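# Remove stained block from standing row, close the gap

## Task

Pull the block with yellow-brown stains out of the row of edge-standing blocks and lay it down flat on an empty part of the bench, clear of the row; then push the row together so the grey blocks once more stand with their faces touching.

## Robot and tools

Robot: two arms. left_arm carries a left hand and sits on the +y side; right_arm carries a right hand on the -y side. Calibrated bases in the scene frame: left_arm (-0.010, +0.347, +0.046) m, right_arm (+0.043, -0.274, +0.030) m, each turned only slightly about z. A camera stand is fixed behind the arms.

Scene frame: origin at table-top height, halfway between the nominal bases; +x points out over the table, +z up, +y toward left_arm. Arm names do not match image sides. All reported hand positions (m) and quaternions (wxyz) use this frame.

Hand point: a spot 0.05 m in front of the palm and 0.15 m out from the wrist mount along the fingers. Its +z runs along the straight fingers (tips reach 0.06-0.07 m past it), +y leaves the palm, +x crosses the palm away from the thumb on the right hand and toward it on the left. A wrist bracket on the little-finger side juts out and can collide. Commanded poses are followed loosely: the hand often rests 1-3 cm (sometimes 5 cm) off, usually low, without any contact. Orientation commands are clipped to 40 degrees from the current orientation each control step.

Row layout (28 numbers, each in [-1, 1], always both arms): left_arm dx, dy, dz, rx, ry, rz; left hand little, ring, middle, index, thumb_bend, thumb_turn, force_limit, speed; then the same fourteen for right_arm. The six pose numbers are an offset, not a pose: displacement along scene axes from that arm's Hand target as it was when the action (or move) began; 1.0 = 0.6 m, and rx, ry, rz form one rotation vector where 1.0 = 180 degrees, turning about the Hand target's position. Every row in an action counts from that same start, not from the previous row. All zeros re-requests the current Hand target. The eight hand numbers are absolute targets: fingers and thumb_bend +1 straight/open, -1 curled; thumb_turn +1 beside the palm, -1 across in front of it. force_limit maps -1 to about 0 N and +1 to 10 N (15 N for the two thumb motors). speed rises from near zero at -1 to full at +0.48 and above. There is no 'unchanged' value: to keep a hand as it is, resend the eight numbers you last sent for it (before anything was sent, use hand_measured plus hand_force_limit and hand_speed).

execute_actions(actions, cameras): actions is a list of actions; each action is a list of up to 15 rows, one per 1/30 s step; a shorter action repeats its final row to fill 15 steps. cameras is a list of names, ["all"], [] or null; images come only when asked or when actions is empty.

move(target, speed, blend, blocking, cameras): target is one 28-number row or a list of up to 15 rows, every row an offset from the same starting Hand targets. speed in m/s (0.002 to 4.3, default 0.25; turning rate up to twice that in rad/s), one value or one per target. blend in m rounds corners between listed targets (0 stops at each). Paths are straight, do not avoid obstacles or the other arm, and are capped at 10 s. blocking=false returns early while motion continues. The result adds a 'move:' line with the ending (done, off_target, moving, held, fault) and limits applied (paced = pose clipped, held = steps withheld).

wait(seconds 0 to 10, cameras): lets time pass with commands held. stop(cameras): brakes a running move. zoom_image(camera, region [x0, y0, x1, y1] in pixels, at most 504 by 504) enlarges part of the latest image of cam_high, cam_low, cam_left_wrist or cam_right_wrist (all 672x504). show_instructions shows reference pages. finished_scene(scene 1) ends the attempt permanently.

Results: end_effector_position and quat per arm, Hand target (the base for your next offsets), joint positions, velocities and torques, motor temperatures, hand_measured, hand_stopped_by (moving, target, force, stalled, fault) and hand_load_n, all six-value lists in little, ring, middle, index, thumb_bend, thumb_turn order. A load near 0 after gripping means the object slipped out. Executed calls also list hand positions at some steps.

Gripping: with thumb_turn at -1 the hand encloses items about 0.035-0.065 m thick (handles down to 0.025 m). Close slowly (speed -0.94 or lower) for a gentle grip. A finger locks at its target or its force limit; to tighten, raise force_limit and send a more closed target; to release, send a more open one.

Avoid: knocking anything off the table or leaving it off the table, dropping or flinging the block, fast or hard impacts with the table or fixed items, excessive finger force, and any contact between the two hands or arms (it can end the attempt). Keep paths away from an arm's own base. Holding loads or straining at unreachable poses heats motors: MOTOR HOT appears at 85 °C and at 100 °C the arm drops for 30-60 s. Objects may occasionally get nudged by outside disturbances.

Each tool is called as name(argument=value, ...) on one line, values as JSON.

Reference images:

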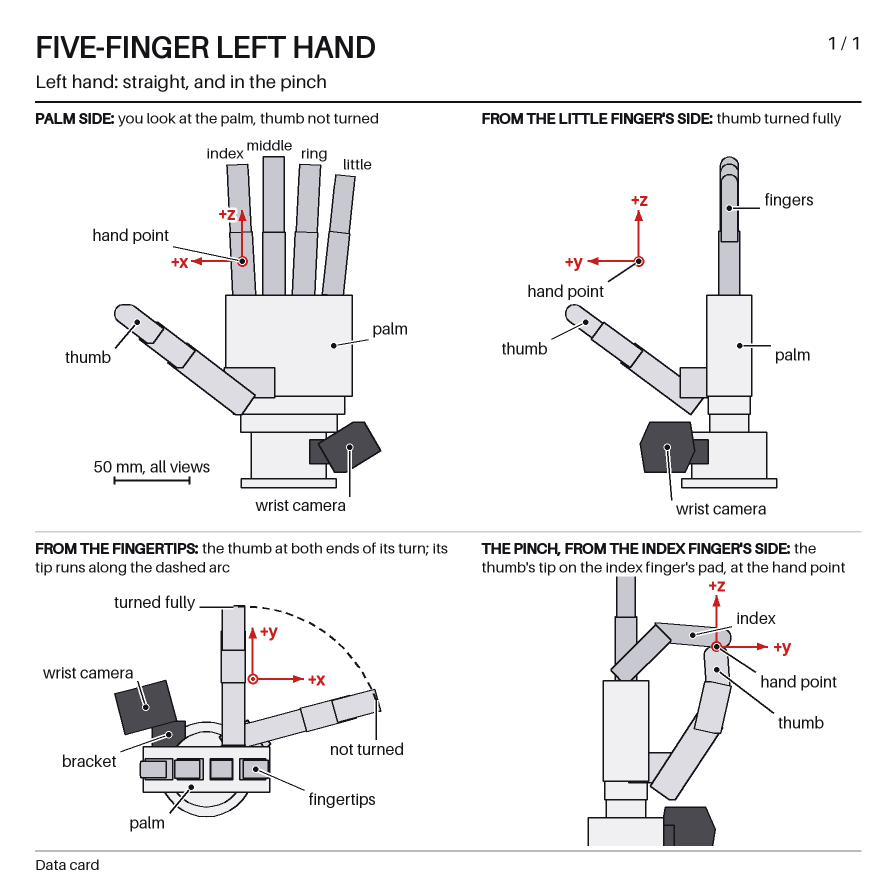

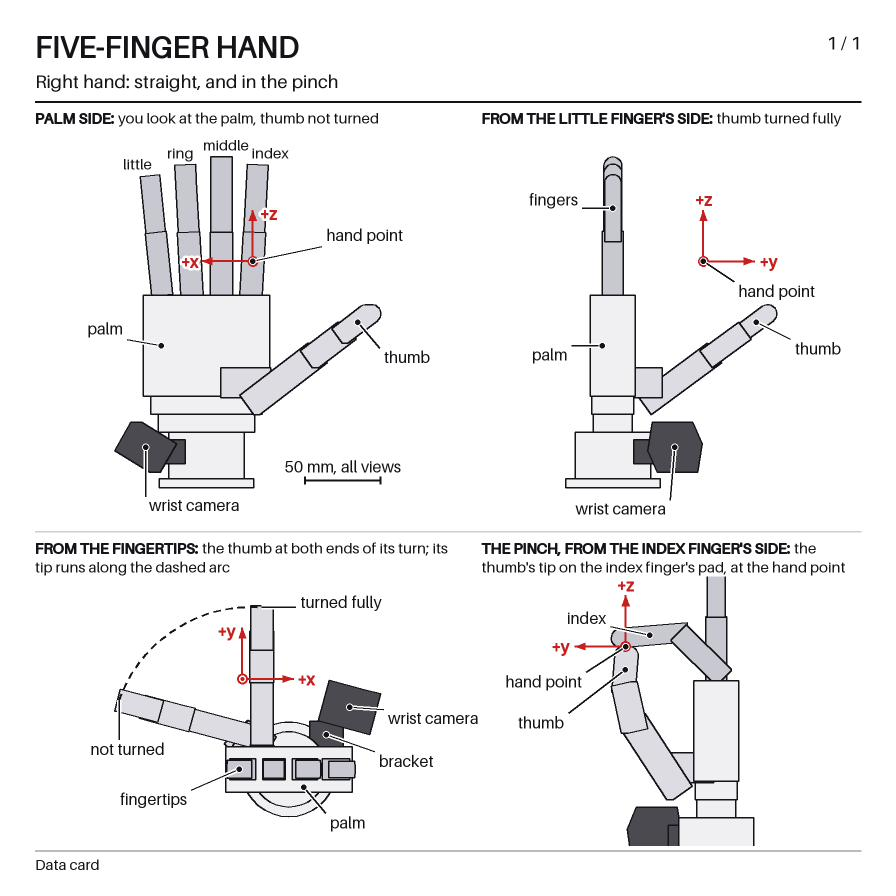

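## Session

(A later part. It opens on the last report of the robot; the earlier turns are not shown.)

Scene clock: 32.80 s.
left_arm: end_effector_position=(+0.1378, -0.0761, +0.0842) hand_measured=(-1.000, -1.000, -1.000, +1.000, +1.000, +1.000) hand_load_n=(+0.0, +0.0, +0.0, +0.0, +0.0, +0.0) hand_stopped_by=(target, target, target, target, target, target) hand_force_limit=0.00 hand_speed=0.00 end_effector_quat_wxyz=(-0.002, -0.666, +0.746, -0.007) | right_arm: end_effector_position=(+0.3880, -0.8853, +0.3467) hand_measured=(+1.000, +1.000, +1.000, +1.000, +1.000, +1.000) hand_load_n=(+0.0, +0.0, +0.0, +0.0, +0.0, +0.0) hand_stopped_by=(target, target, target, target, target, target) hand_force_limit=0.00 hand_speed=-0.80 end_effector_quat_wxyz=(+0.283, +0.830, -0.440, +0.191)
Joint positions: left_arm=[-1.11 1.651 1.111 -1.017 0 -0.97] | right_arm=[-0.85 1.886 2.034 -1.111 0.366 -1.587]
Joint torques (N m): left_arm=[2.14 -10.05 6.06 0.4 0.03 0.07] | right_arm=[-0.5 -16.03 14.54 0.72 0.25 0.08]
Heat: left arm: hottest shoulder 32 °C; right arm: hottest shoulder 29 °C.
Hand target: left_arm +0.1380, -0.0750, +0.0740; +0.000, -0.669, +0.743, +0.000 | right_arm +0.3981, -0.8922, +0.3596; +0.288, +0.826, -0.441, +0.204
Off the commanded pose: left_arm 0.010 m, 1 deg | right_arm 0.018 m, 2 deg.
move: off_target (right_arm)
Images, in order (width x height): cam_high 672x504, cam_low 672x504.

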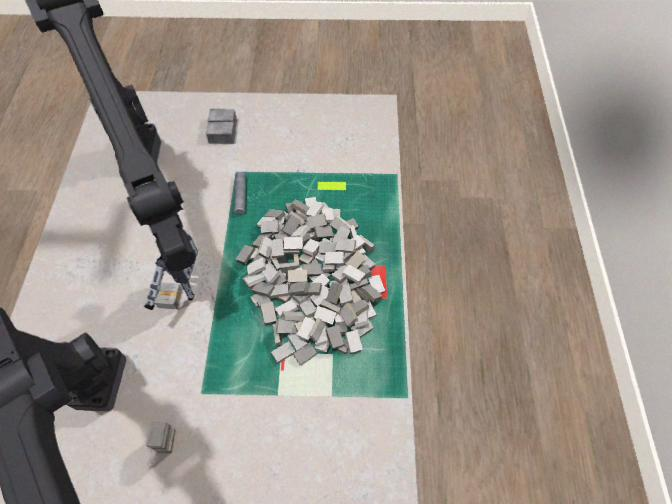

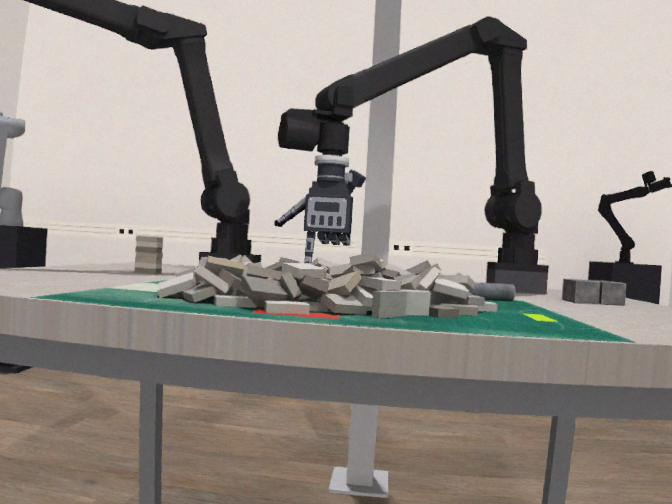

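move(target=[-0.033,0.006,0.0, 0,0,0, -1,-1,-1,1,1,1,0,0, 0,0,0,0,0,0, 1,1,1,1,1,1,0,-0.8], cameras=["cam_high"], speed=0.1)

zoom_image(camera="cam_high", region=[150, 270, 210, 315])

Scene clock: 34.53 s.
left_arm: end_effector_position=(+0.1207, -0.0685, +0.0729) hand_measured=(-1.000, -1.000, -1.000, +1.000, +1.000, +1.000) hand_load_n=(+0.0, +0.5, +0.0, -0.5, +0.0, +0.0) hand_stopped_by=(target, target, target, target, target, target) hand_force_limit=0.00 hand_speed=0.00 end_effector_quat_wxyz=(+0.002, -0.666, +0.746, +0.006) | right_arm: end_effector_position=(+0.3880, -0.8853, +0.3467) hand_measured=(+1.000, +1.000, +1.000, +1.000, +1.000, +1.000) hand_load_n=(+0.0, +0.0, +0.0, +0.0, +0.0, +0.0) hand_stopped_by=(target, target, target, target, target, target) hand_force_limit=0.00 hand_speed=-0.80 end_effector_quat_wxyz=(+0.283, +0.830, -0.440, +0.191)
Joint positions: left_arm=[-1.136 1.651 1.076 -1.009 0 -0.996] | right_arm=[-0.85 1.886 2.034 -1.111 0.366 -1.587]
Joint torques (N m): left_arm=[1.61 -11.75 5.9 0.42 -0.01 -0.03] | right_arm=[-0.32 -16.26 14.54 0.72 0.27 0.09]
Heat: left arm: hottest shoulder 32 °C; right arm: hottest shoulder 29 °C.
Hand target: left_arm +0.1182, -0.0712, +0.0740; +0.000, -0.669, +0.743, +0.001 | right_arm +0.3981, -0.8922, +0.3596; +0.288, +0.826, -0.441, +0.204
Off the commanded pose: left_arm 0.004 m, 1 deg | right_arm 0.018 m, 2 deg.
move: off_target (right_arm)
Images, in order (width x height): cam_high 672x504.

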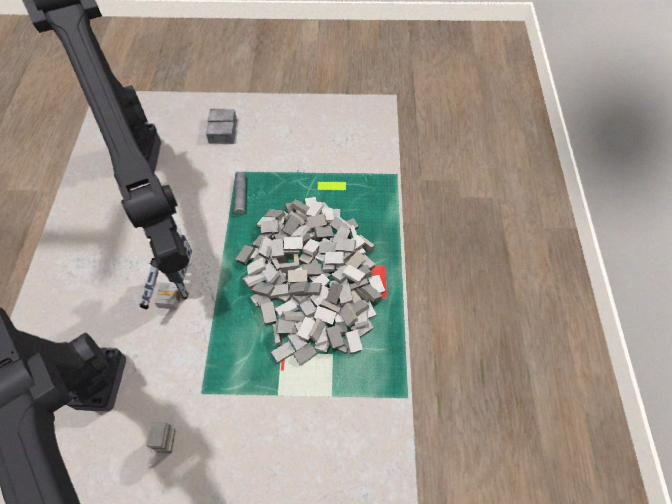

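Scaled by 8.400 from the camera's 672x504 image, which has a finer 960x720 frame.

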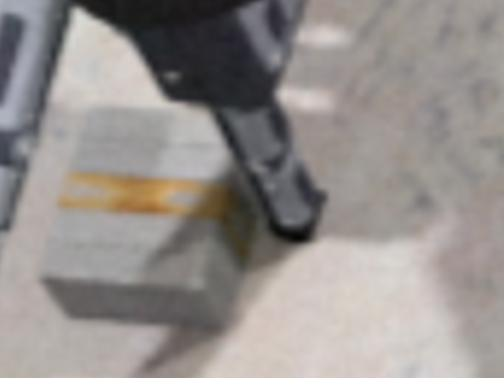

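move(target=[0,-0.0067,0.0083, 0,0,0, -1,-1,-1,1,1,1,0,0, 0,0,0,0,0,0, 1,1,1,1,1,1,0,-0.8], cameras=["cam_high"], speed=0.1)

zoom_image(camera="cam_high", region=[150, 270, 210, 315])

Scene clock: 35.87 s.
left_arm: end_effector_position=(+0.1200, -0.0690, +0.0729) hand_measured=(-1.000, -1.000, -1.000, +1.000, +1.000, +1.000) hand_load_n=(+0.5, +0.0, +0.0, +0.0, +0.0, +0.0) hand_stopped_by=(target, target, target, target, target, target) hand_force_limit=0.00 hand_speed=0.00 end_effector_quat_wxyz=(+0.002, -0.667, +0.745, +0.006) | right_arm: end_effector_position=(+0.3880, -0.8853, +0.3467) hand_measured=(+1.000, +1.000, +1.000, +1.000, +1.000, +1.000) hand_load_n=(+0.0, +0.0, +0.0, +0.0, +0.0, +0.0) hand_stopped_by=(target, target, target, target, target, target) hand_force_limit=0.00 hand_speed=-0.80 end_effector_quat_wxyz=(+0.283, +0.830, -0.440, +0.191)
Joint positions: left_arm=[-1.138 1.651 1.076 -1.009 0 -1] | right_arm=[-0.85 1.886 2.034 -1.111 0.366 -1.587]
Joint torques (N m): left_arm=[1.14 -11.69 7.16 -0.27 0.11 -0.03] | right_arm=[-0.21 -15.5 14.56 0.77 0.26 0.09]
Heat: left arm: hottest shoulder 32 °C; right arm: hottest shoulder 29 °C.
Hand target: left_arm +0.1182, -0.0752, +0.0790; +0.000, -0.669, +0.743, +0.001 | right_arm +0.3981, -0.8922, +0.3596; +0.288, +0.826, -0.441, +0.204
Off the commanded pose: left_arm 0.009 m, 1 deg | right_arm 0.018 m, 2 deg.
move: off_target (right_arm)
Images, in order (width x height): cam_high 672x504.

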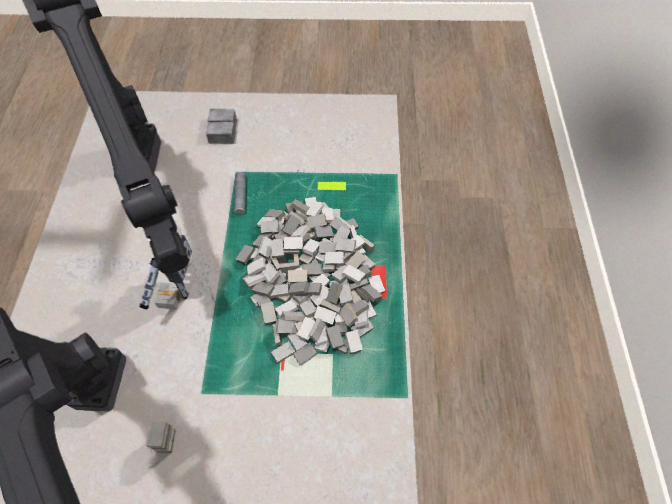

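Scaled by 8.400 from the camera's 672x504 image, which has a finer 960x720 frame.

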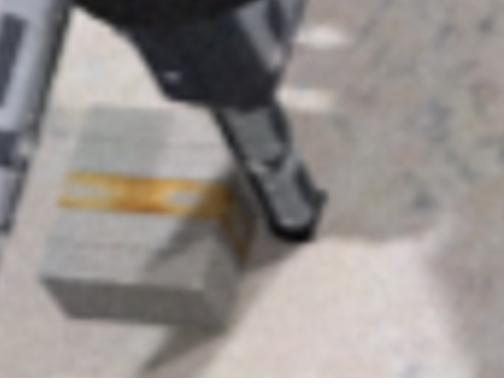

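move(target=[0,-0.0067,0.0083, 0,0,0, -1,-1,-1,1,1,1,0,0, 0,0,0,0,0,0, 1,1,1,1,1,1,0,-0.8], speed=0.1)

Scene clock: 37.03 s.
left_arm: end_effector_position=(+0.1178, -0.0675, +0.0730) hand_measured=(-1.000, -1.000, -1.000, +1.000, +1.000, +1.000) hand_load_n=(+0.0, +0.0, +0.0, +0.0, -0.5, +0.0) hand_stopped_by=(target, target, target, target, target, target) hand_force_limit=0.00 hand_speed=0.00 end_effector_quat_wxyz=(+0.003, -0.668, +0.744, +0.011) | right_arm: end_effector_position=(+0.3880, -0.8853, +0.3467) hand_measured=(+1.000, +1.000, +1.000, +1.000, +1.000, +1.000) hand_load_n=(+0.0, +0.0, +0.0, +0.0, +0.0, +0.0) hand_stopped_by=(target, target, target, target, target, target) hand_force_limit=0.00 hand_speed=-0.80 end_effector_quat_wxyz=(+0.283, +0.830, -0.440, +0.191)
Joint positions: left_arm=[-1.141 1.651 1.076 -1.018 0 -1.005] | right_arm=[-0.85 1.886 2.034 -1.111 0.366 -1.587]
Joint torques (N m): left_arm=[0.91 -11.52 7.98 -0.28 0.06 -0.06] | right_arm=[-0.32 -15.38 14.52 0.77 0.26 0.08]
Heat: left arm: hottest shoulder 32 °C; right arm: hottest shoulder 29 °C.
Hand target: left_arm +0.1183, -0.0793, +0.0839; +0.000, -0.669, +0.743, +0.000 | right_arm +0.3981, -0.8922, +0.3596; +0.288, +0.826, -0.441, +0.204
Off the commanded pose: left_arm 0.016 m, 1 deg | right_arm 0.018 m, 2 deg.
move: off_target (left_arm, right_arm)

move(target=[[0.0167,0,0.0667, 0,0,0, -1,-1,-1,1,1,1,0,0, 0,0,0,0,0,0, 1,1,1,1,1,1,0,-0.8],[0.0133,0.0083,-0.0233, 0,0,0, -1,-1,-1,1,1,1,0,0, 0,0,0,0,0,0, 1,1,1,1,1,1,0,-0.8]], cameras=["cam_high"], speed=0.15)

zoom_image(camera="cam_high", region=[150, 270, 210, 315])

Scene clock: 39.77 s.
left_arm: end_effector_position=(+0.1227, -0.0760, +0.0788) hand_measured=(-1.000, -1.000, -1.000, +1.000, +1.000, +1.000) hand_load_n=(+0.5, +0.0, +0.0, +0.0, +0.0, +0.0) hand_stopped_by=(target, target, target, target, target, target) hand_force_limit=0.00 hand_speed=0.00 end_effector_quat_wxyz=(-0.002, -0.668, +0.744, -0.005) | right_arm: end_effector_position=(+0.3880, -0.8853, +0.3467) hand_measured=(+1.000, +1.000, +1.000, +1.000, +1.000, +1.000) hand_load_n=(+0.0, +0.0, +0.0, +0.0, +0.0, +0.0) hand_stopped_by=(target, target, target, target, target, target) hand_force_limit=0.00 hand_speed=-0.80 end_effector_quat_wxyz=(+0.283, +0.830, -0.440, +0.191)
Joint positions: left_arm=[-1.139 1.644 1.086 -1.002 0 -1.005] | right_arm=[-0.85 1.886 2.034 -1.111 0.366 -1.587]
Joint torques (N m): left_arm=[2.61 -10.05 6.26 0.34 0.05 0.18] | right_arm=[-0.15 -15.79 14.54 0.75 0.25 0.06]
Heat: left arm: hottest shoulder 32 °C; right arm: hottest shoulder 29 °C.
Hand target: left_arm +0.1262, -0.0744, +0.0700; +0.000, -0.669, +0.743, +0.000 | right_arm +0.3981, -0.8922, +0.3596; +0.288, +0.826, -0.441, +0.204
Off the commanded pose: left_arm 0.010 m, 1 deg | right_arm 0.018 m, 2 deg.
move: off_target (right_arm)
Images, in order (width x height): cam_high 672x504.

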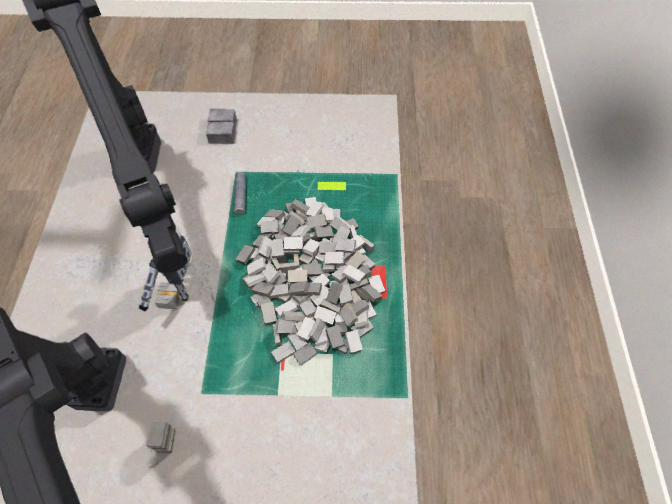

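Scaled by 8.400 from the camera's 672x504 image, which has a finer 960x720 frame.

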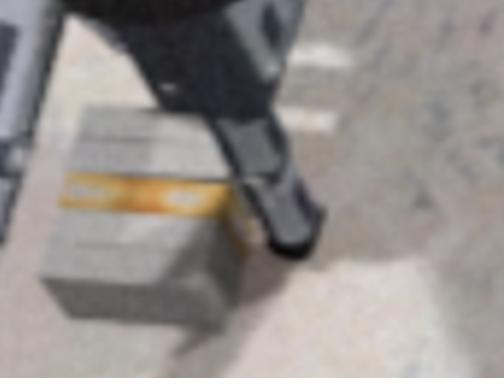

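move(target=[-0.025,0.0,0.008, 0,0,0, -1,-1,-1,1,1,1,0,0, 0,0,0,0,0,0, 1,1,1,1,1,1,0,-0.8], cameras=["cam_high"], speed=0.1)

zoom_image(camera="cam_high", region=[150, 270, 210, 315])

Scene clock: 41.23 s.
left_arm: end_effector_position=(+0.1148, -0.0738, +0.0754) hand_measured=(-1.000, -1.000, -1.000, +1.000, +1.000, +1.000) hand_load_n=(+0.0, +0.5, +0.0, +0.0, -0.5, +0.0) hand_stopped_by=(target, target, target, target, target, target) hand_force_limit=0.00 hand_speed=0.00 end_effector_quat_wxyz=(+0.000, -0.666, +0.746, +0.000) | right_arm: end_effector_position=(+0.3880, -0.8853, +0.3467) hand_measured=(+1.000, +1.000, +1.000, +1.000, +1.000, +1.000) hand_load_n=(+0.0, +0.0, +0.0, +0.0, +0.0, +0.0) hand_stopped_by=(target, target, target, target, target, target) hand_force_limit=0.00 hand_speed=-0.80 end_effector_quat_wxyz=(+0.283, +0.830, -0.440, +0.191)
Joint positions: left_arm=[-1.153 1.644 1.075 -1.002 0 -1.014] | right_arm=[-0.85 1.886 2.034 -1.111 0.366 -1.587]
Joint torques (N m): left_arm=[1.67 -11.99 5.91 0.27 0.07 -0.05] | right_arm=[-0.15 -15.91 14.58 0.73 0.27 0.06]
Heat: left arm: hottest shoulder 32 °C; right arm: hottest shoulder 29 °C.
Hand target: left_arm +0.1112, -0.0744, +0.0748; +0.000, -0.669, +0.743, +0.000 | right_arm +0.3981, -0.8922, +0.3596; +0.288, +0.826, -0.441, +0.204
Off the commanded pose: left_arm 0.004 m, 0 deg | right_arm 0.018 m, 2 deg.
move: off_target (right_arm)
Images, in order (width x height): cam_high 672x504.

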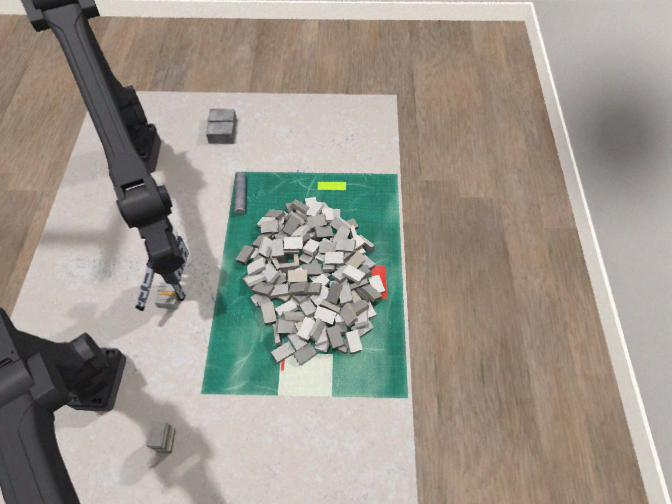

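Scaled by 8.400 from the camera's 672x504 image, which has a finer 960x720 frame.

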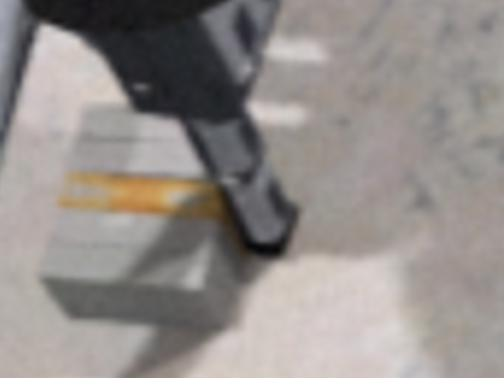

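move(target=[-0.0333,0.0083,0.003, 0,0,0, -1,-1,-1,1,1,1,0,0, 0,0,0,0,0,0, 1,1,1,1,1,1,0,-0.8], cameras=["cam_high"], speed=0.1)

zoom_image(camera="cam_high", region=[140, 270, 200, 315])

Scene clock: 42.60 s.
left_arm: end_effector_position=(+0.0977, -0.0688, +0.0724) hand_measured=(-1.000, -1.000, -1.000, +1.000, +1.000, +1.000) hand_load_n=(+0.0, +0.0, +0.0, +0.0, +0.0, +0.0) hand_stopped_by=(target, target, target, target, target, target) hand_force_limit=0.00 hand_speed=0.00 end_effector_quat_wxyz=(+0.003, -0.669, +0.743, +0.005) | right_arm: end_effector_position=(+0.3880, -0.8853, +0.3467) hand_measured=(+1.000, +1.000, +1.000, +1.000, +1.000, +1.000) hand_load_n=(+0.0, +0.0, +0.0, +0.0, +0.0, +0.0) hand_stopped_by=(target, target, target, target, target, target) hand_force_limit=0.00 hand_speed=-0.80 end_effector_quat_wxyz=(+0.283, +0.830, -0.440, +0.191)
Joint positions: left_arm=[-1.186 1.627 1.045 -1 -0.003 -1.053] | right_arm=[-0.85 1.886 2.034 -1.111 0.366 -1.587]
Joint torques (N m): left_arm=[1.08 -11.75 5.46 0.09 0.17 -0.02] | right_arm=[-0.15 -16.09 14.39 0.68 0.27 0.1]
Heat: left arm: hottest shoulder 32 °C; right arm: hottest shoulder 29 °C.
Hand target: left_arm +0.0913, -0.0694, +0.0767; -0.001, -0.669, +0.743, +0.000 | right_arm +0.3981, -0.8922, +0.3596; +0.288, +0.826, -0.441, +0.204
Off the commanded pose: left_arm 0.008 m, 1 deg | right_arm 0.018 m, 2 deg.
move: off_target (right_arm)
Images, in order (width x height): cam_high 672x504.

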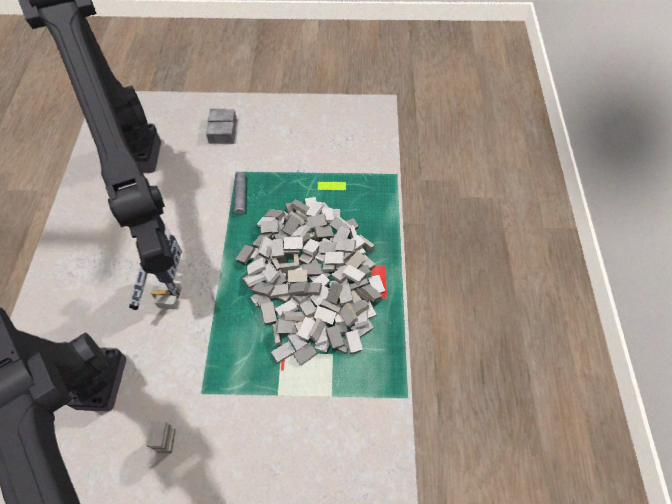

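Scaled by 8.400 from the camera's 672x504 image, which has a finer 960x720 frame.

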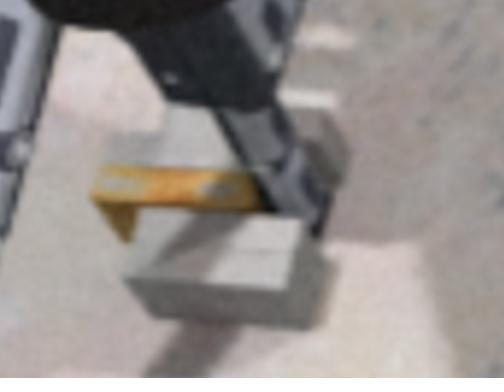

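move(target=[-0.05,0.006,0.006, 0,0,0, -1,-1,-1,1,1,1,0,0, 0,0,0,0,0,0, 1,1,1,1,1,1,0,-0.8], cameras=["cam_high"], speed=0.06)

zoom_image(camera="cam_high", region=[130, 265, 190, 310])

Scene clock: 44.27 s.
left_arm: end_effector_position=(+0.0651, -0.0645, +0.0738) hand_measured=(-1.000, -1.000, -1.000, +1.000, +1.000, +1.000) hand_load_n=(+0.0, +0.0, +0.0, +0.0, +0.0, +0.0) hand_stopped_by=(target, target, target, target, target, target) hand_force_limit=0.00 hand_speed=0.00 end_effector_quat_wxyz=(+0.003, -0.667, +0.745, +0.007) | right_arm: end_effector_position=(+0.3880, -0.8853, +0.3467) hand_measured=(+1.000, +1.000, +1.000, +1.000, +1.000, +1.000) hand_load_n=(+0.0, +0.0, +0.0, +0.0, +0.0, +0.0) hand_stopped_by=(target, target, target, target, target, target) hand_force_limit=0.00 hand_speed=-0.80 end_effector_quat_wxyz=(+0.283, +0.830, -0.440, +0.191)
Joint positions: left_arm=[-1.253 1.591 1.004 -0.999 0 -1.116] | right_arm=[-0.85 1.886 2.034 -1.111 0.366 -1.587]
Joint torques (N m): left_arm=[1.55 -12.04 5.85 0.16 0.07 -0.07] | right_arm=[0.03 -16.15 14.61 0.84 0.27 0.08]
Heat: left arm: hottest shoulder 32 °C; right arm: hottest shoulder 29 °C.
Hand target: left_arm +0.0612, -0.0658, +0.0803; -0.001, -0.669, +0.743, +0.000 | right_arm +0.3981, -0.8922, +0.3596; +0.288, +0.826, -0.441, +0.204
Off the commanded pose: left_arm 0.008 m, 1 deg | right_arm 0.018 m, 2 deg.
move: off_target (right_arm)
Images, in order (width x height): cam_high 672x504.

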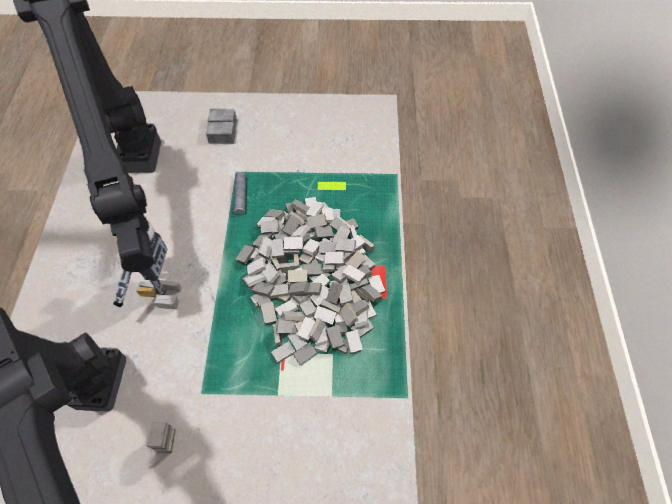

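Scaled by 8.400 from the camera's 672x504 image, which has a finer 960x720 frame.

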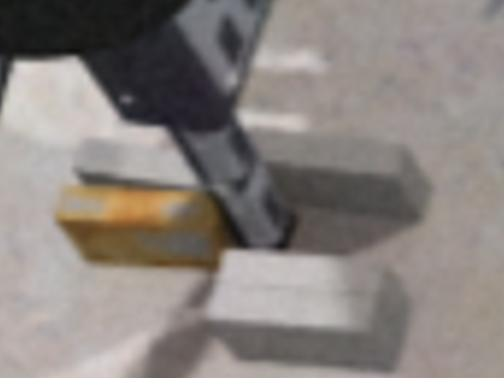

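move(target=[0.012,0.0,0.1, 0,0,0, -1,-1,-1,1,1,1,0,0, 0,0,0,0,0,0, 1,1,1,1,1,1,0,-0.8], speed=0.15)

move(target=[0.1,0.25,0.1, 0,0,0, 1,1,1,1,1,1,0,0, 0,0,0,0,0,0, 1,1,1,1,1,1,0,-0.8], speed=0.3, cameras=["cam_high","cam_left_wrist"])

zoom_image(camera="cam_high", region=[120, 260, 200, 320])

zoom_image(camera="cam_left_wrist", region=[270, 80, 470, 260])

Scene clock: 46.17 s.
left_arm: end_effector_position=(+0.0604, -0.0514, +0.1224) hand_measured=(-1.000, -1.000, -1.000, +1.000, +1.000, +1.000) hand_load_n=(+0.0, +0.0, +0.0, +0.0, -0.5, -0.5) hand_stopped_by=(target, target, target, target, target, target) hand_force_limit=0.00 hand_speed=0.00 end_effector_quat_wxyz=(+0.008, -0.667, +0.745, +0.019) | right_arm: end_effector_position=(+0.3880, -0.8853, +0.3467) hand_measured=(+1.000, +1.000, +1.000, +1.000, +1.000, +1.000) hand_load_n=(+0.0, +0.0, +0.0, +0.0, +0.0, +0.0) hand_stopped_by=(target, target, target, target, target, target) hand_force_limit=0.00 hand_speed=-0.80 end_effector_quat_wxyz=(+0.283, +0.830, -0.440, +0.191)
Joint positions: left_arm=[-1.253 1.507 1.051 -1.156 0 -1.116] | right_arm=[-0.85 1.886 2.034 -1.111 0.366 -1.587]
Joint torques (N m): left_arm=[2.37 -10.46 9.58 -0.42 0.07 0.12] | right_arm=[-0.97 -16.09 14.48 0.81 0.25 0.06]
Heat: left arm: hottest shoulder 32 °C; right arm: hottest shoulder 29 °C.
Hand target: left_arm +0.0685, -0.0658, +0.1402; -0.001, -0.669, +0.743, +0.000 | right_arm +0.3981, -0.8922, +0.3596; +0.288, +0.826, -0.441, +0.204
Off the commanded pose: left_arm 0.024 m, 2 deg | right_arm 0.018 m, 2 deg.
move: off_target (left_arm, right_arm)

Scene clock: 47.83 s.
left_arm: end_effector_position=(+0.1287, +0.0800, +0.1976) hand_measured=(+1.000, +1.000, +1.000, +1.000, +1.000, +1.000) hand_load_n=(+0.0, +0.0, +0.0, +0.0, +0.0, +0.0) hand_stopped_by=(target, target, target, target, target, target) hand_force_limit=0.00 hand_speed=0.00 end_effector_quat_wxyz=(+0.001, -0.671, +0.741, +0.001) | right_arm: end_effector_position=(+0.3880, -0.8853, +0.3467) hand_measured=(+1.000, +1.000, +1.000, +1.000, +1.000, +1.000) hand_load_n=(+0.0, +0.0, +0.0, +0.0, +0.0, +0.5) hand_stopped_by=(target, target, target, target, target, target) hand_force_limit=0.00 hand_speed=-0.80 end_effector_quat_wxyz=(+0.283, +0.830, -0.440, +0.191)
Joint positions: left_arm=[-0.902 1.189 0.958 -1.341 -0.001 -0.775] | right_arm=[-0.85 1.886 2.034 -1.111 0.366 -1.587]
Joint torques (N m): left_arm=[2.96 -6.24 7.19 -0.2 0.03 0.18] | right_arm=[-0.21 -15.62 14.56 0.77 0.28 0.11]
Heat: left arm: hottest shoulder 32 °C; right arm: hottest shoulder 29 °C.
Hand target: left_arm +0.1284, +0.0842, +0.2002; -0.001, -0.669, +0.743, +0.000 | right_arm +0.3981, -0.8922, +0.3596; +0.288, +0.826, -0.441, +0.204
Off the commanded pose: left_arm 0.005 m, 0 deg | right_arm 0.018 m, 2 deg.
move: off_target (right_arm)
Images, in order (width x height): cam_high 672x504, cam_left_wrist 672x504.

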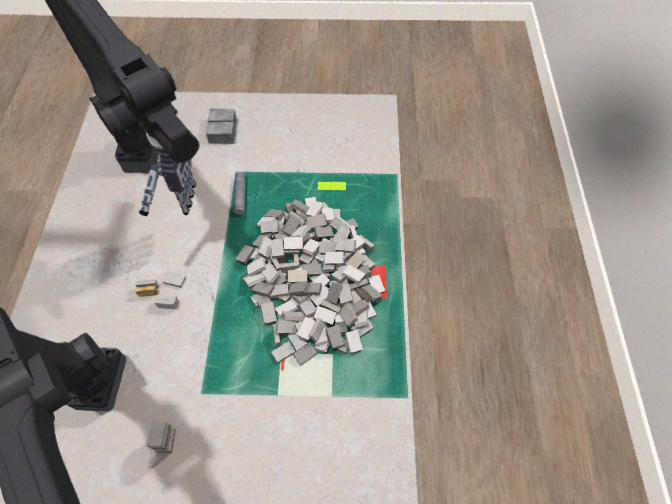

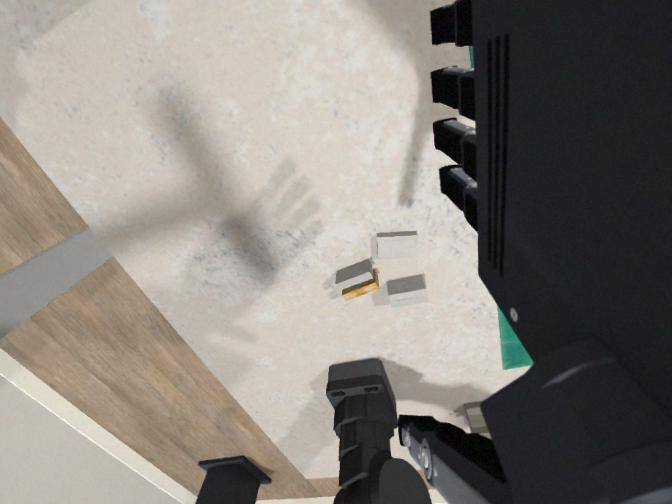

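Scaled by 6.300 from the camera's 672x504 image, which has a finer 960x720 frame.

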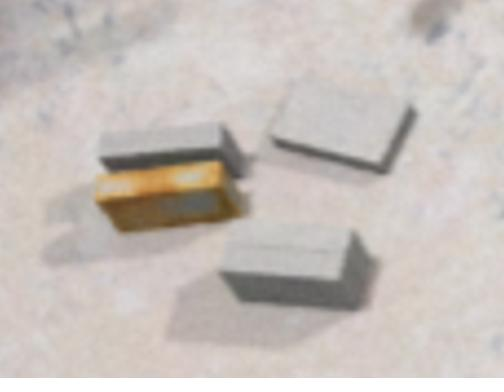

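Scaled by 2.520 from the camera's 672x504 image, which has a finer 960x720 frame.

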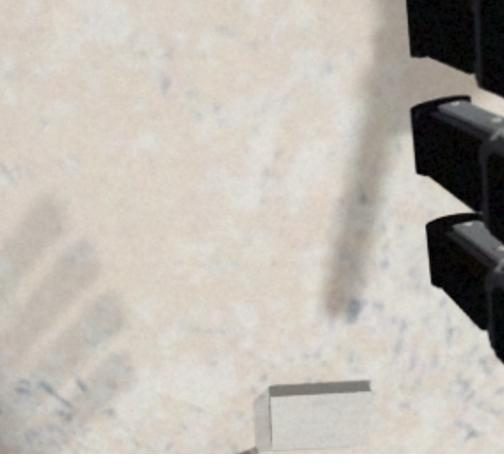

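zoom_image(camera="cam_left_wrist", region=[310, 210, 450, 320])

Scaled by 3.600 from the camera's 672x504 image, which has a finer 960x720 frame.

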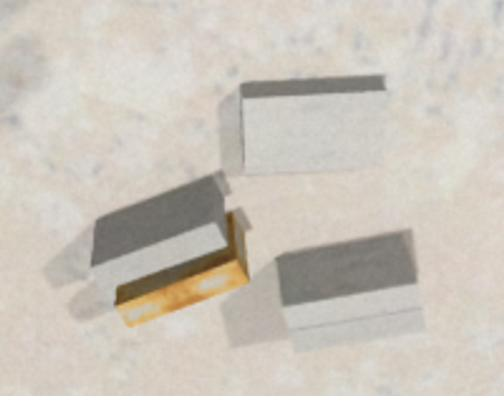

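move(target=[[-0.084,-0.2353,-0.117, 0,0,0, -1,-1,-1,1,1,1,0,0, 0,0,0,0,0,0, 1,1,1,1,1,1,0,-0.8],[-0.0907,-0.2337,-0.19, 0,0,0, -1,-1,-1,1,1,1,0,0, 0,0,0,0,0,0, 1,1,1,1,1,1,0,-0.8]], speed=[0.3,0.12], cameras=["cam_high"])

zoom_image(camera="cam_high", region=[120, 260, 200, 320])

Scene clock: 60.23 s.
left_arm: end_effector_position=(+0.0770, -0.0542, +0.0945) hand_measured=(-1.000, -1.000, -1.000, +1.000, +1.000, +1.000) hand_load_n=(+0.0, +0.0, +0.0, +0.0, +0.0, +0.0) hand_stopped_by=(target, target, target, target, target, target) hand_force_limit=0.00 hand_speed=0.00 end_effector_quat_wxyz=(-0.003, -0.667, +0.745, -0.005) | right_arm: end_effector_position=(+0.3880, -0.8853, +0.3467) hand_measured=(+1.000, +1.000, +1.000, +1.000, +1.000, +1.000) hand_load_n=(+0.0, +0.0, +0.0, +0.0, +0.0, +0.5) hand_stopped_by=(target, target, target, target, target, target) hand_force_limit=0.00 hand_speed=-0.80 end_effector_quat_wxyz=(+0.283, +0.830, -0.440, +0.191)
Joint positions: left_arm=[-1.215 1.531 0.995 -1.024 0.003 -1.078] | right_arm=[-0.85 1.886 2.034 -1.111 0.366 -1.587]
Joint torques (N m): left_arm=[1.2 -7.77 6.31 0.36 -0.06 -0.01] | right_arm=[-0.44 -15.85 14.48 0.8 0.26 0.08]
Heat: left arm: hottest shoulder 32 °C; right arm: hottest shoulder 29 °C.
Hand target: left_arm +0.0742, -0.0560, +0.0862; -0.001, -0.669, +0.743, +0.000 | right_arm +0.3981, -0.8922, +0.3596; +0.288, +0.826, -0.441, +0.204
Off the commanded pose: left_arm 0.009 m, 1 deg | right_arm 0.018 m, 2 deg.
move: off_target (right_arm)
Images, in order (width x height): cam_high 672x504.

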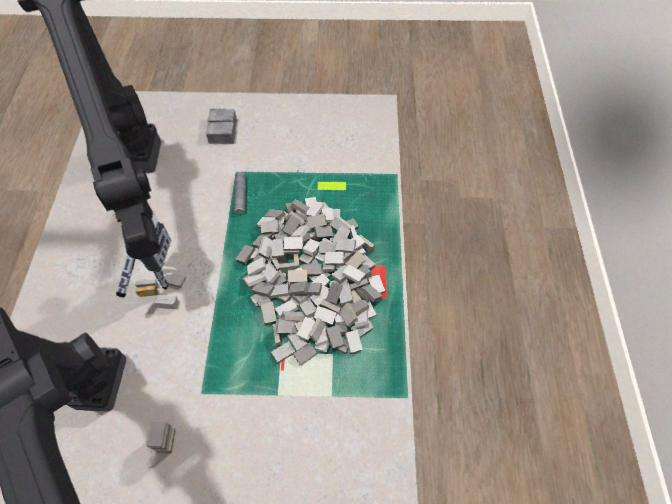

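Scaled by 6.300 from the camera's 672x504 image, which has a finer 960x720 frame.

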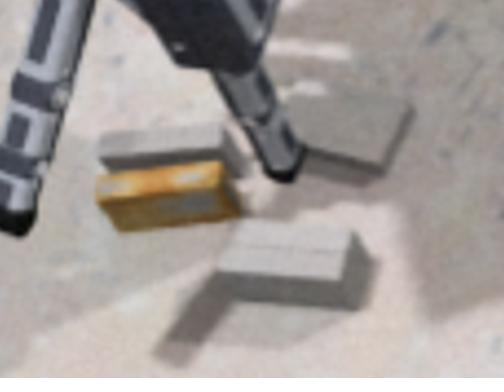

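move(target=[-0.002,-0.0055,-0.0333, 0,0,0, -1,-1,-1,1,1,1,0,0, 0,0,0,0,0,0, 1,1,1,1,1,1,0,-0.8], speed=0.12, cameras=["cam_high"])

zoom_image(camera="cam_high", region=[120, 260, 200, 320])

Scene clock: 61.90 s.
left_arm: end_effector_position=(+0.0763, -0.0587, +0.0755) hand_measured=(-1.000, -1.000, -1.000, +1.000, +1.000, +1.000) hand_load_n=(+0.0, +0.0, +0.0, +0.0, +0.0, +0.0) hand_stopped_by=(target, target, target, target, target, target) hand_force_limit=0.00 hand_speed=0.00 end_effector_quat_wxyz=(-0.004, -0.667, +0.745, -0.006) | right_arm: end_effector_position=(+0.3880, -0.8853, +0.3467) hand_measured=(+1.000, +1.000, +1.000, +1.000, +1.000, +1.000) hand_load_n=(+0.0, +0.0, +0.0, +0.0, +0.0, +0.0) hand_stopped_by=(target, target, target, target, target, target) hand_force_limit=0.00 hand_speed=-0.80 end_effector_quat_wxyz=(+0.283, +0.830, -0.440, +0.191)
Joint positions: left_arm=[-1.221 1.567 0.979 -0.969 0.003 -1.084] | right_arm=[-0.85 1.886 2.034 -1.111 0.366 -1.587]
Joint torques (N m): left_arm=[1.73 -8.47 5.93 0.27 -0.04 -0.04] | right_arm=[-0.26 -16.09 14.56 0.7 0.25 0.09]
Heat: left arm: hottest shoulder 32 °C; right arm: hottest shoulder 29 °C.
Hand target: left_arm +0.0729, -0.0594, +0.0663; -0.001, -0.669, +0.743, +0.000 | right_arm +0.3981, -0.8922, +0.3596; +0.288, +0.826, -0.441, +0.204
Off the commanded pose: left_arm 0.010 m, 1 deg | right_arm 0.018 m, 2 deg.
move: off_target (right_arm)
Images, in order (width x height): cam_high 672x504.

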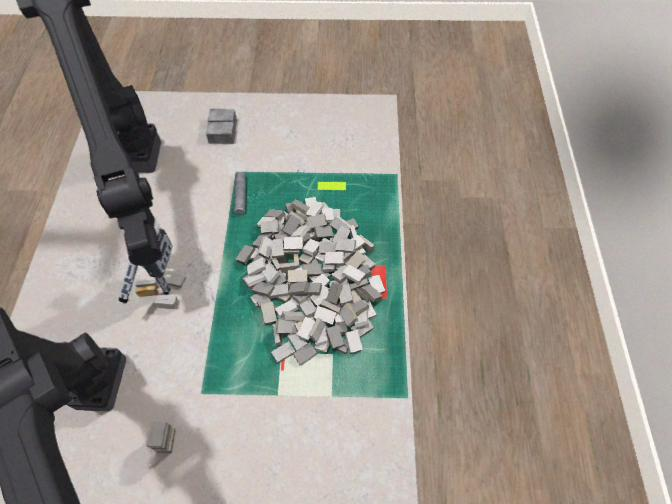

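Scaled by 6.300 from the camera's 672x504 image, which has a finer 960x720 frame.

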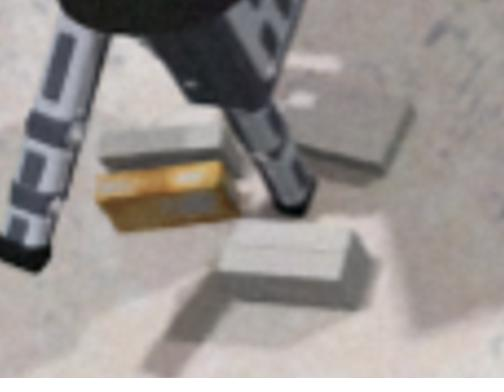

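move(target=[-0.12,-0.008,0.01, 0,0,0, -1,-1,-1,1,1,1,0,0, 0,0,0,0,0,0, 1,1,1,1,1,1,0,-0.8], speed=0.08, cameras=["cam_high"])

zoom_image(camera="cam_high", region=[90, 250, 190, 325])

Scene clock: 64.13 s.
left_arm: end_effector_position=(+0.0081, -0.0665, +0.0708) hand_measured=(-1.000, -1.000, -1.000, +1.000, +1.000, +1.000) hand_load_n=(+0.0, +0.0, +0.0, +0.0, +0.0, +0.0) hand_stopped_by=(target, target, target, target, target, target) hand_force_limit=0.00 hand_speed=0.00 end_effector_quat_wxyz=(+0.002, -0.669, +0.743, +0.000) | right_arm: end_effector_position=(+0.3880, -0.8853, +0.3467) hand_measured=(+1.000, +1.000, +1.000, +1.000, +1.000, +1.000) hand_load_n=(+0.0, +0.0, +0.0, +0.0, +0.0, +0.0) hand_stopped_by=(target, target, target, target, target, target) hand_force_limit=0.00 hand_speed=-0.80 end_effector_quat_wxyz=(+0.283, +0.830, -0.440, +0.191)
Joint positions: left_arm=[-1.392 1.554 0.95 -0.969 -0.004 -1.261] | right_arm=[-0.85 1.886 2.034 -1.111 0.366 -1.587]
Joint torques (N m): left_arm=[0.56 -10.4 5.53 0.01 0.27 -0.05] | right_arm=[-0.62 -15.27 14.41 0.75 0.29 0.09]
Heat: left arm: hottest shoulder 32 °C; right arm: hottest shoulder 29 °C.
Hand target: left_arm +0.0009, -0.0641, +0.0722; +0.000, -0.669, +0.743, +0.001 | right_arm +0.3981, -0.8922, +0.3596; +0.288, +0.826, -0.441, +0.204
Off the commanded pose: left_arm 0.008 m, 0 deg | right_arm 0.018 m, 2 deg.
move: off_target (right_arm)
Images, in order (width x height): cam_high 672x504.

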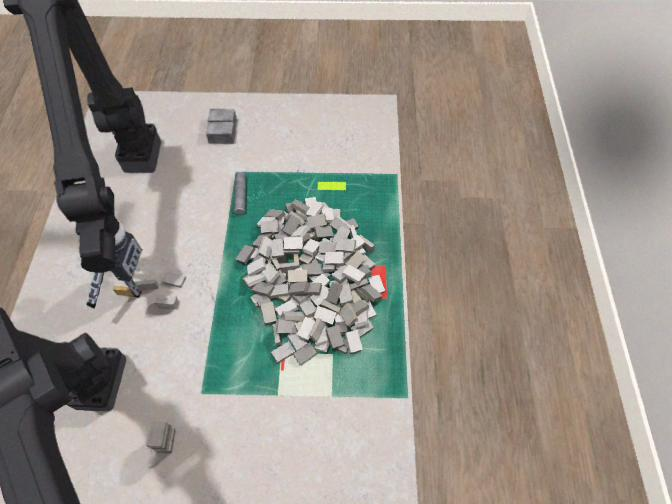

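Scaled by 5.040 from the camera's 672x504 image, which has a finer 960x720 frame.

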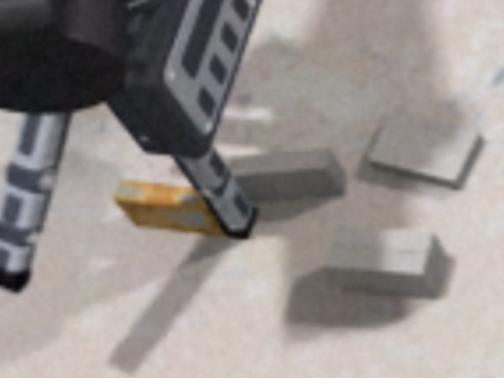

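move(target=[-0.042,-0.0,0.005, 0,0,0, -1,-1,-1,1,1,1,0,0, 0,0,0,0,0,0, 1,1,1,1,1,1,0,-0.8], speed=0.08)

move(target=[0.025,0.01,0.08, 0,0,0, -1,-1,-1,1,1,1,0,0, 0,0,0,0,0,0, 1,1,1,1,1,1,0,-0.8], speed=0.15, cameras=["cam_high"])

zoom_image(camera="cam_high", region=[90, 250, 190, 325])

Scene clock: 66.20 s.
left_arm: end_effector_position=(-0.0184, -0.0669, +0.0712) hand_measured=(-1.000, -1.000, -1.000, +1.000, +1.000, +1.000) hand_load_n=(+0.0, +0.0, +0.0, +0.0, +0.0, +0.0) hand_stopped_by=(target, target, target, target, target, target) hand_force_limit=0.00 hand_speed=0.00 end_effector_quat_wxyz=(+0.002, -0.668, +0.744, +0.000) | right_arm: end_effector_position=(+0.3880, -0.8853, +0.3467) hand_measured=(+1.000, +1.000, +1.000, +1.000, +1.000, +1.000) hand_load_n=(+0.0, +0.0, +0.0, +0.0, +0.0, +0.0) hand_stopped_by=(target, target, target, target, target, target) hand_force_limit=0.00 hand_speed=-0.80 end_effector_quat_wxyz=(+0.283, +0.830, -0.440, +0.191)
Joint positions: left_arm=[-1.458 1.544 0.94 -0.969 -0.004 -1.324] | right_arm=[-0.85 1.886 2.034 -1.111 0.366 -1.587]
Joint torques (N m): left_arm=[1.08 -10.87 5.64 -0.06 0.21 -0.01] | right_arm=[-0.67 -16.32 14.58 0.62 0.25 0.07]
Heat: left arm: hottest shoulder 32 °C; right arm: hottest shoulder 29 °C.
Hand target: left_arm -0.0243, -0.0642, +0.0753; +0.000, -0.669, +0.743, +0.000 | right_arm +0.3981, -0.8922, +0.3596; +0.288, +0.826, -0.441, +0.204
Off the commanded pose: left_arm 0.008 m, 0 deg | right_arm 0.018 m, 2 deg.
move: off_target (right_arm)

Scene clock: 67.27 s.
left_arm: end_effector_position=(-0.0145, -0.0410, +0.1033) hand_measured=(-1.000, -1.000, -1.000, +1.000, +1.000, +1.000) hand_load_n=(+0.0, +0.0, +0.0, +0.0, +0.0, +0.0) hand_stopped_by=(target, target, target, target, target, target) hand_force_limit=0.00 hand_speed=0.00 end_effector_quat_wxyz=(+0.013, -0.671, +0.741, +0.020) | right_arm: end_effector_position=(+0.3880, -0.8853, +0.3467) hand_measured=(+1.000, +1.000, +1.000, +1.000, +1.000, +1.000) hand_load_n=(+0.0, +0.0, +0.0, +0.0, +0.0, +0.0) hand_stopped_by=(target, target, target, target, target, target) hand_force_limit=0.00 hand_speed=-0.80 end_effector_quat_wxyz=(+0.283, +0.830, -0.440, +0.191)
Joint positions: left_arm=[-1.437 1.462 0.946 -1.103 -0.001 -1.312] | right_arm=[-0.85 1.886 2.034 -1.111 0.366 -1.587]
Joint torques (N m): left_arm=[2.49 -9.99 9.4 -0.28 0.07 0.18] | right_arm=[0.21 -15.85 14.57 0.7 0.27 0.1]
Heat: left arm: hottest shoulder 32 °C; right arm: hottest shoulder 29 °C.
Hand target: left_arm -0.0093, -0.0581, +0.1232; -0.001, -0.669, +0.743, +0.000 | right_arm +0.3981, -0.8922, +0.3596; +0.288, +0.826, -0.441, +0.204
Off the commanded pose: left_arm 0.027 m, 3 deg | right_arm 0.018 m, 2 deg.
move: off_target (left_arm, right_arm)
Images, in order (width x height): cam_high 672x504.

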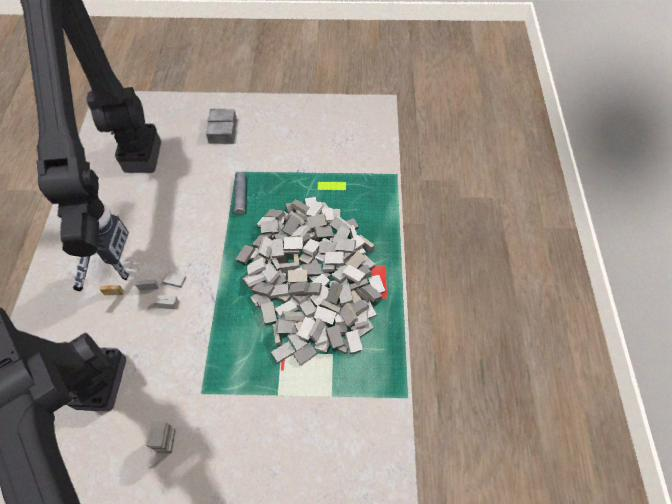

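Scaled by 5.040 from the camera's 672x504 image, which has a finer 960x720 frame.

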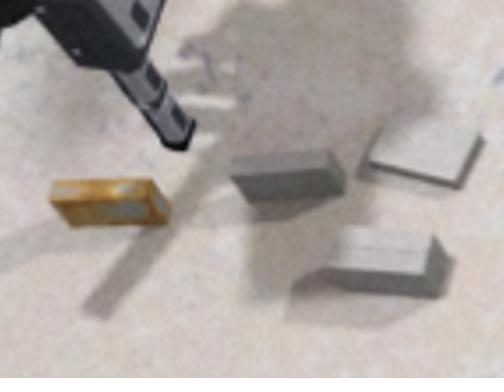

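move(target=[[-0.0795,0.0468,-0.02, 0,0,0, -1,-1,-1,1,1,1,0,0, 0,0,0,0,0,0, 1,1,1,1,1,1,0,-0.8],[-0.0845,0.0452,-0.087, 0,0,0, -1,-1,-1,1,1,1,0,0, 0,0,0,0,0,0, 1,1,1,1,1,1,0,-0.8]], speed=0.15, cameras=["cam_high"])

zoom_image(camera="cam_high", region=[80, 250, 180, 325])

Scene clock: 70.00 s.
left_arm: end_effector_position=(-0.0571, -0.0312, +0.0786) hand_measured=(-1.000, -1.000, -1.000, +1.000, +1.000, +1.000) hand_load_n=(+0.0, +0.0, +0.0, +0.0, +0.0, +0.0) hand_stopped_by=(target, target, target, target, target, target) hand_force_limit=0.00 hand_speed=0.00 end_effector_quat_wxyz=(-0.005, -0.667, +0.745, -0.004) | right_arm: end_effector_position=(+0.3880, -0.8853, +0.3467) hand_measured=(+1.000, +1.000, +1.000, +1.000, +1.000, +1.000) hand_load_n=(+0.0, +0.0, +0.0, +0.0, +0.0, +0.0) hand_stopped_by=(target, target, target, target, target, target) hand_force_limit=0.00 hand_speed=-0.80 end_effector_quat_wxyz=(+0.283, +0.830, -0.440, +0.191)
Joint positions: left_arm=[-1.549 1.428 0.831 -0.962 0.003 -1.411] | right_arm=[-0.85 1.886 2.034 -1.111 0.366 -1.587]
Joint torques (N m): left_arm=[0.79 -6.07 5.94 0.39 -0.03 0.01] | right_arm=[-0.79 -15.74 14.52 0.77 0.29 0.14]
Heat: left arm: hottest shoulder 32 °C; right arm: hottest shoulder 29 °C.
Hand target: left_arm -0.0600, -0.0310, +0.0711; +0.000, -0.669, +0.743, +0.000 | right_arm +0.3981, -0.8922, +0.3596; +0.288, +0.826, -0.441, +0.204
Off the commanded pose: left_arm 0.008 m, 1 deg | right_arm 0.018 m, 2 deg.
move: off_target (right_arm)
Images, in order (width x height): cam_high 672x504.

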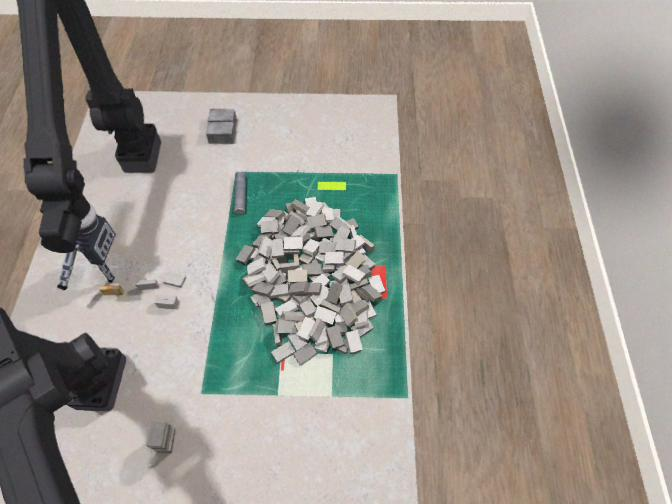

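Scaled by 5.040 from the camera's 672x504 image, which has a finer 960x720 frame.

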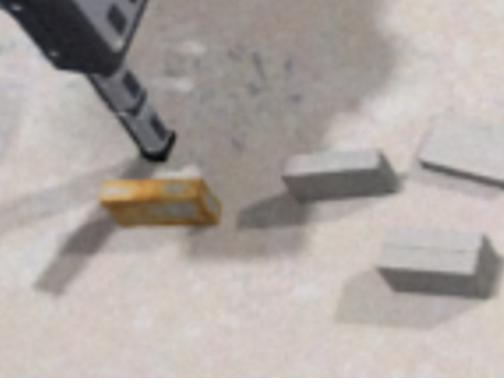

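move(target=[0,-0.067,0.008, 0,0,0, -1,-1,-1,1,1,1,0,0, 0,0,0,0,0,0, 1,1,1,1,1,1,0,-0.8], speed=0.06, cameras=["cam_high"])

zoom_image(camera="cam_high", region=[80, 250, 180, 325])

Scene clock: 71.50 s.
left_arm: end_effector_position=(-0.0575, -0.0523, +0.0712) hand_measured=(-1.000, -1.000, -1.000, +1.000, +1.000, +1.000) hand_load_n=(+0.0, +0.0, +0.0, +0.0, -0.5, +0.0) hand_stopped_by=(target, target, target, target, target, target) hand_force_limit=0.00 hand_speed=0.00 end_effector_quat_wxyz=(+0.004, -0.667, +0.745, +0.007) | right_arm: end_effector_position=(+0.3880, -0.8853, +0.3467) hand_measured=(+1.000, +1.000, +1.000, +1.000, +1.000, +1.000) hand_load_n=(+0.0, +0.0, +0.0, +0.0, +0.0, +0.0) hand_stopped_by=(target, target, target, target, target, target) hand_force_limit=0.00 hand_speed=-0.80 end_effector_quat_wxyz=(+0.283, +0.830, -0.440, +0.191)
Joint positions: left_arm=[-1.552 1.509 0.898 -0.974 0.003 -1.415] | right_arm=[-0.85 1.886 2.034 -1.111 0.366 -1.587]
Joint torques (N m): left_arm=[1.2 -7.18 9.46 -0.09 -0.05 -0.04] | right_arm=[-0.09 -15.85 14.61 0.77 0.22 0.06]
Heat: left arm: hottest shoulder 32 °C; right arm: hottest elbow 30 °C.
Hand target: left_arm -0.0600, -0.0713, +0.0758; -0.001, -0.669, +0.743, +0.000 | right_arm +0.3981, -0.8922, +0.3596; +0.288, +0.826, -0.441, +0.204
Off the commanded pose: left_arm 0.020 m, 1 deg | right_arm 0.018 m, 2 deg.
move: off_target (left_arm, right_arm)
Images, in order (width x height): cam_high 672x504.

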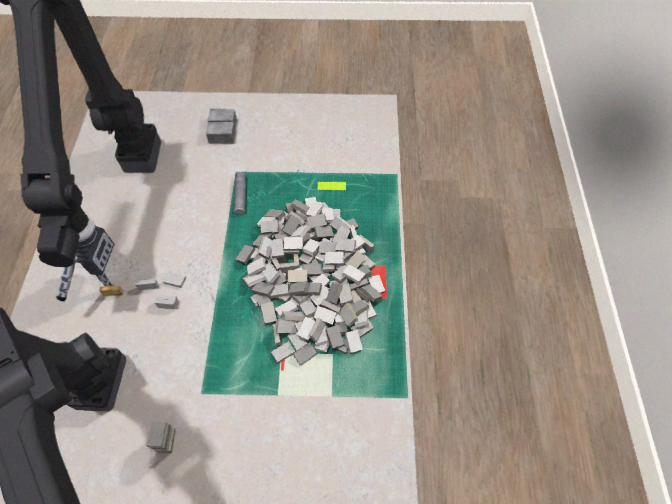

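Scaled by 5.040 from the camera's 672x504 image, which has a finer 960x720 frame.

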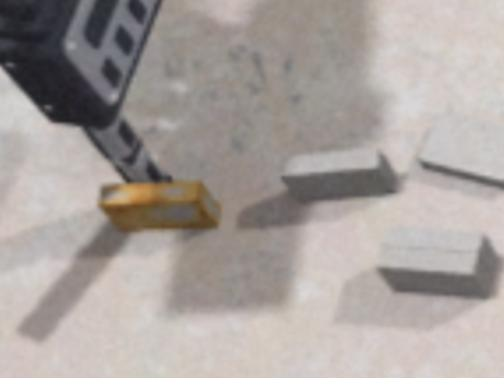

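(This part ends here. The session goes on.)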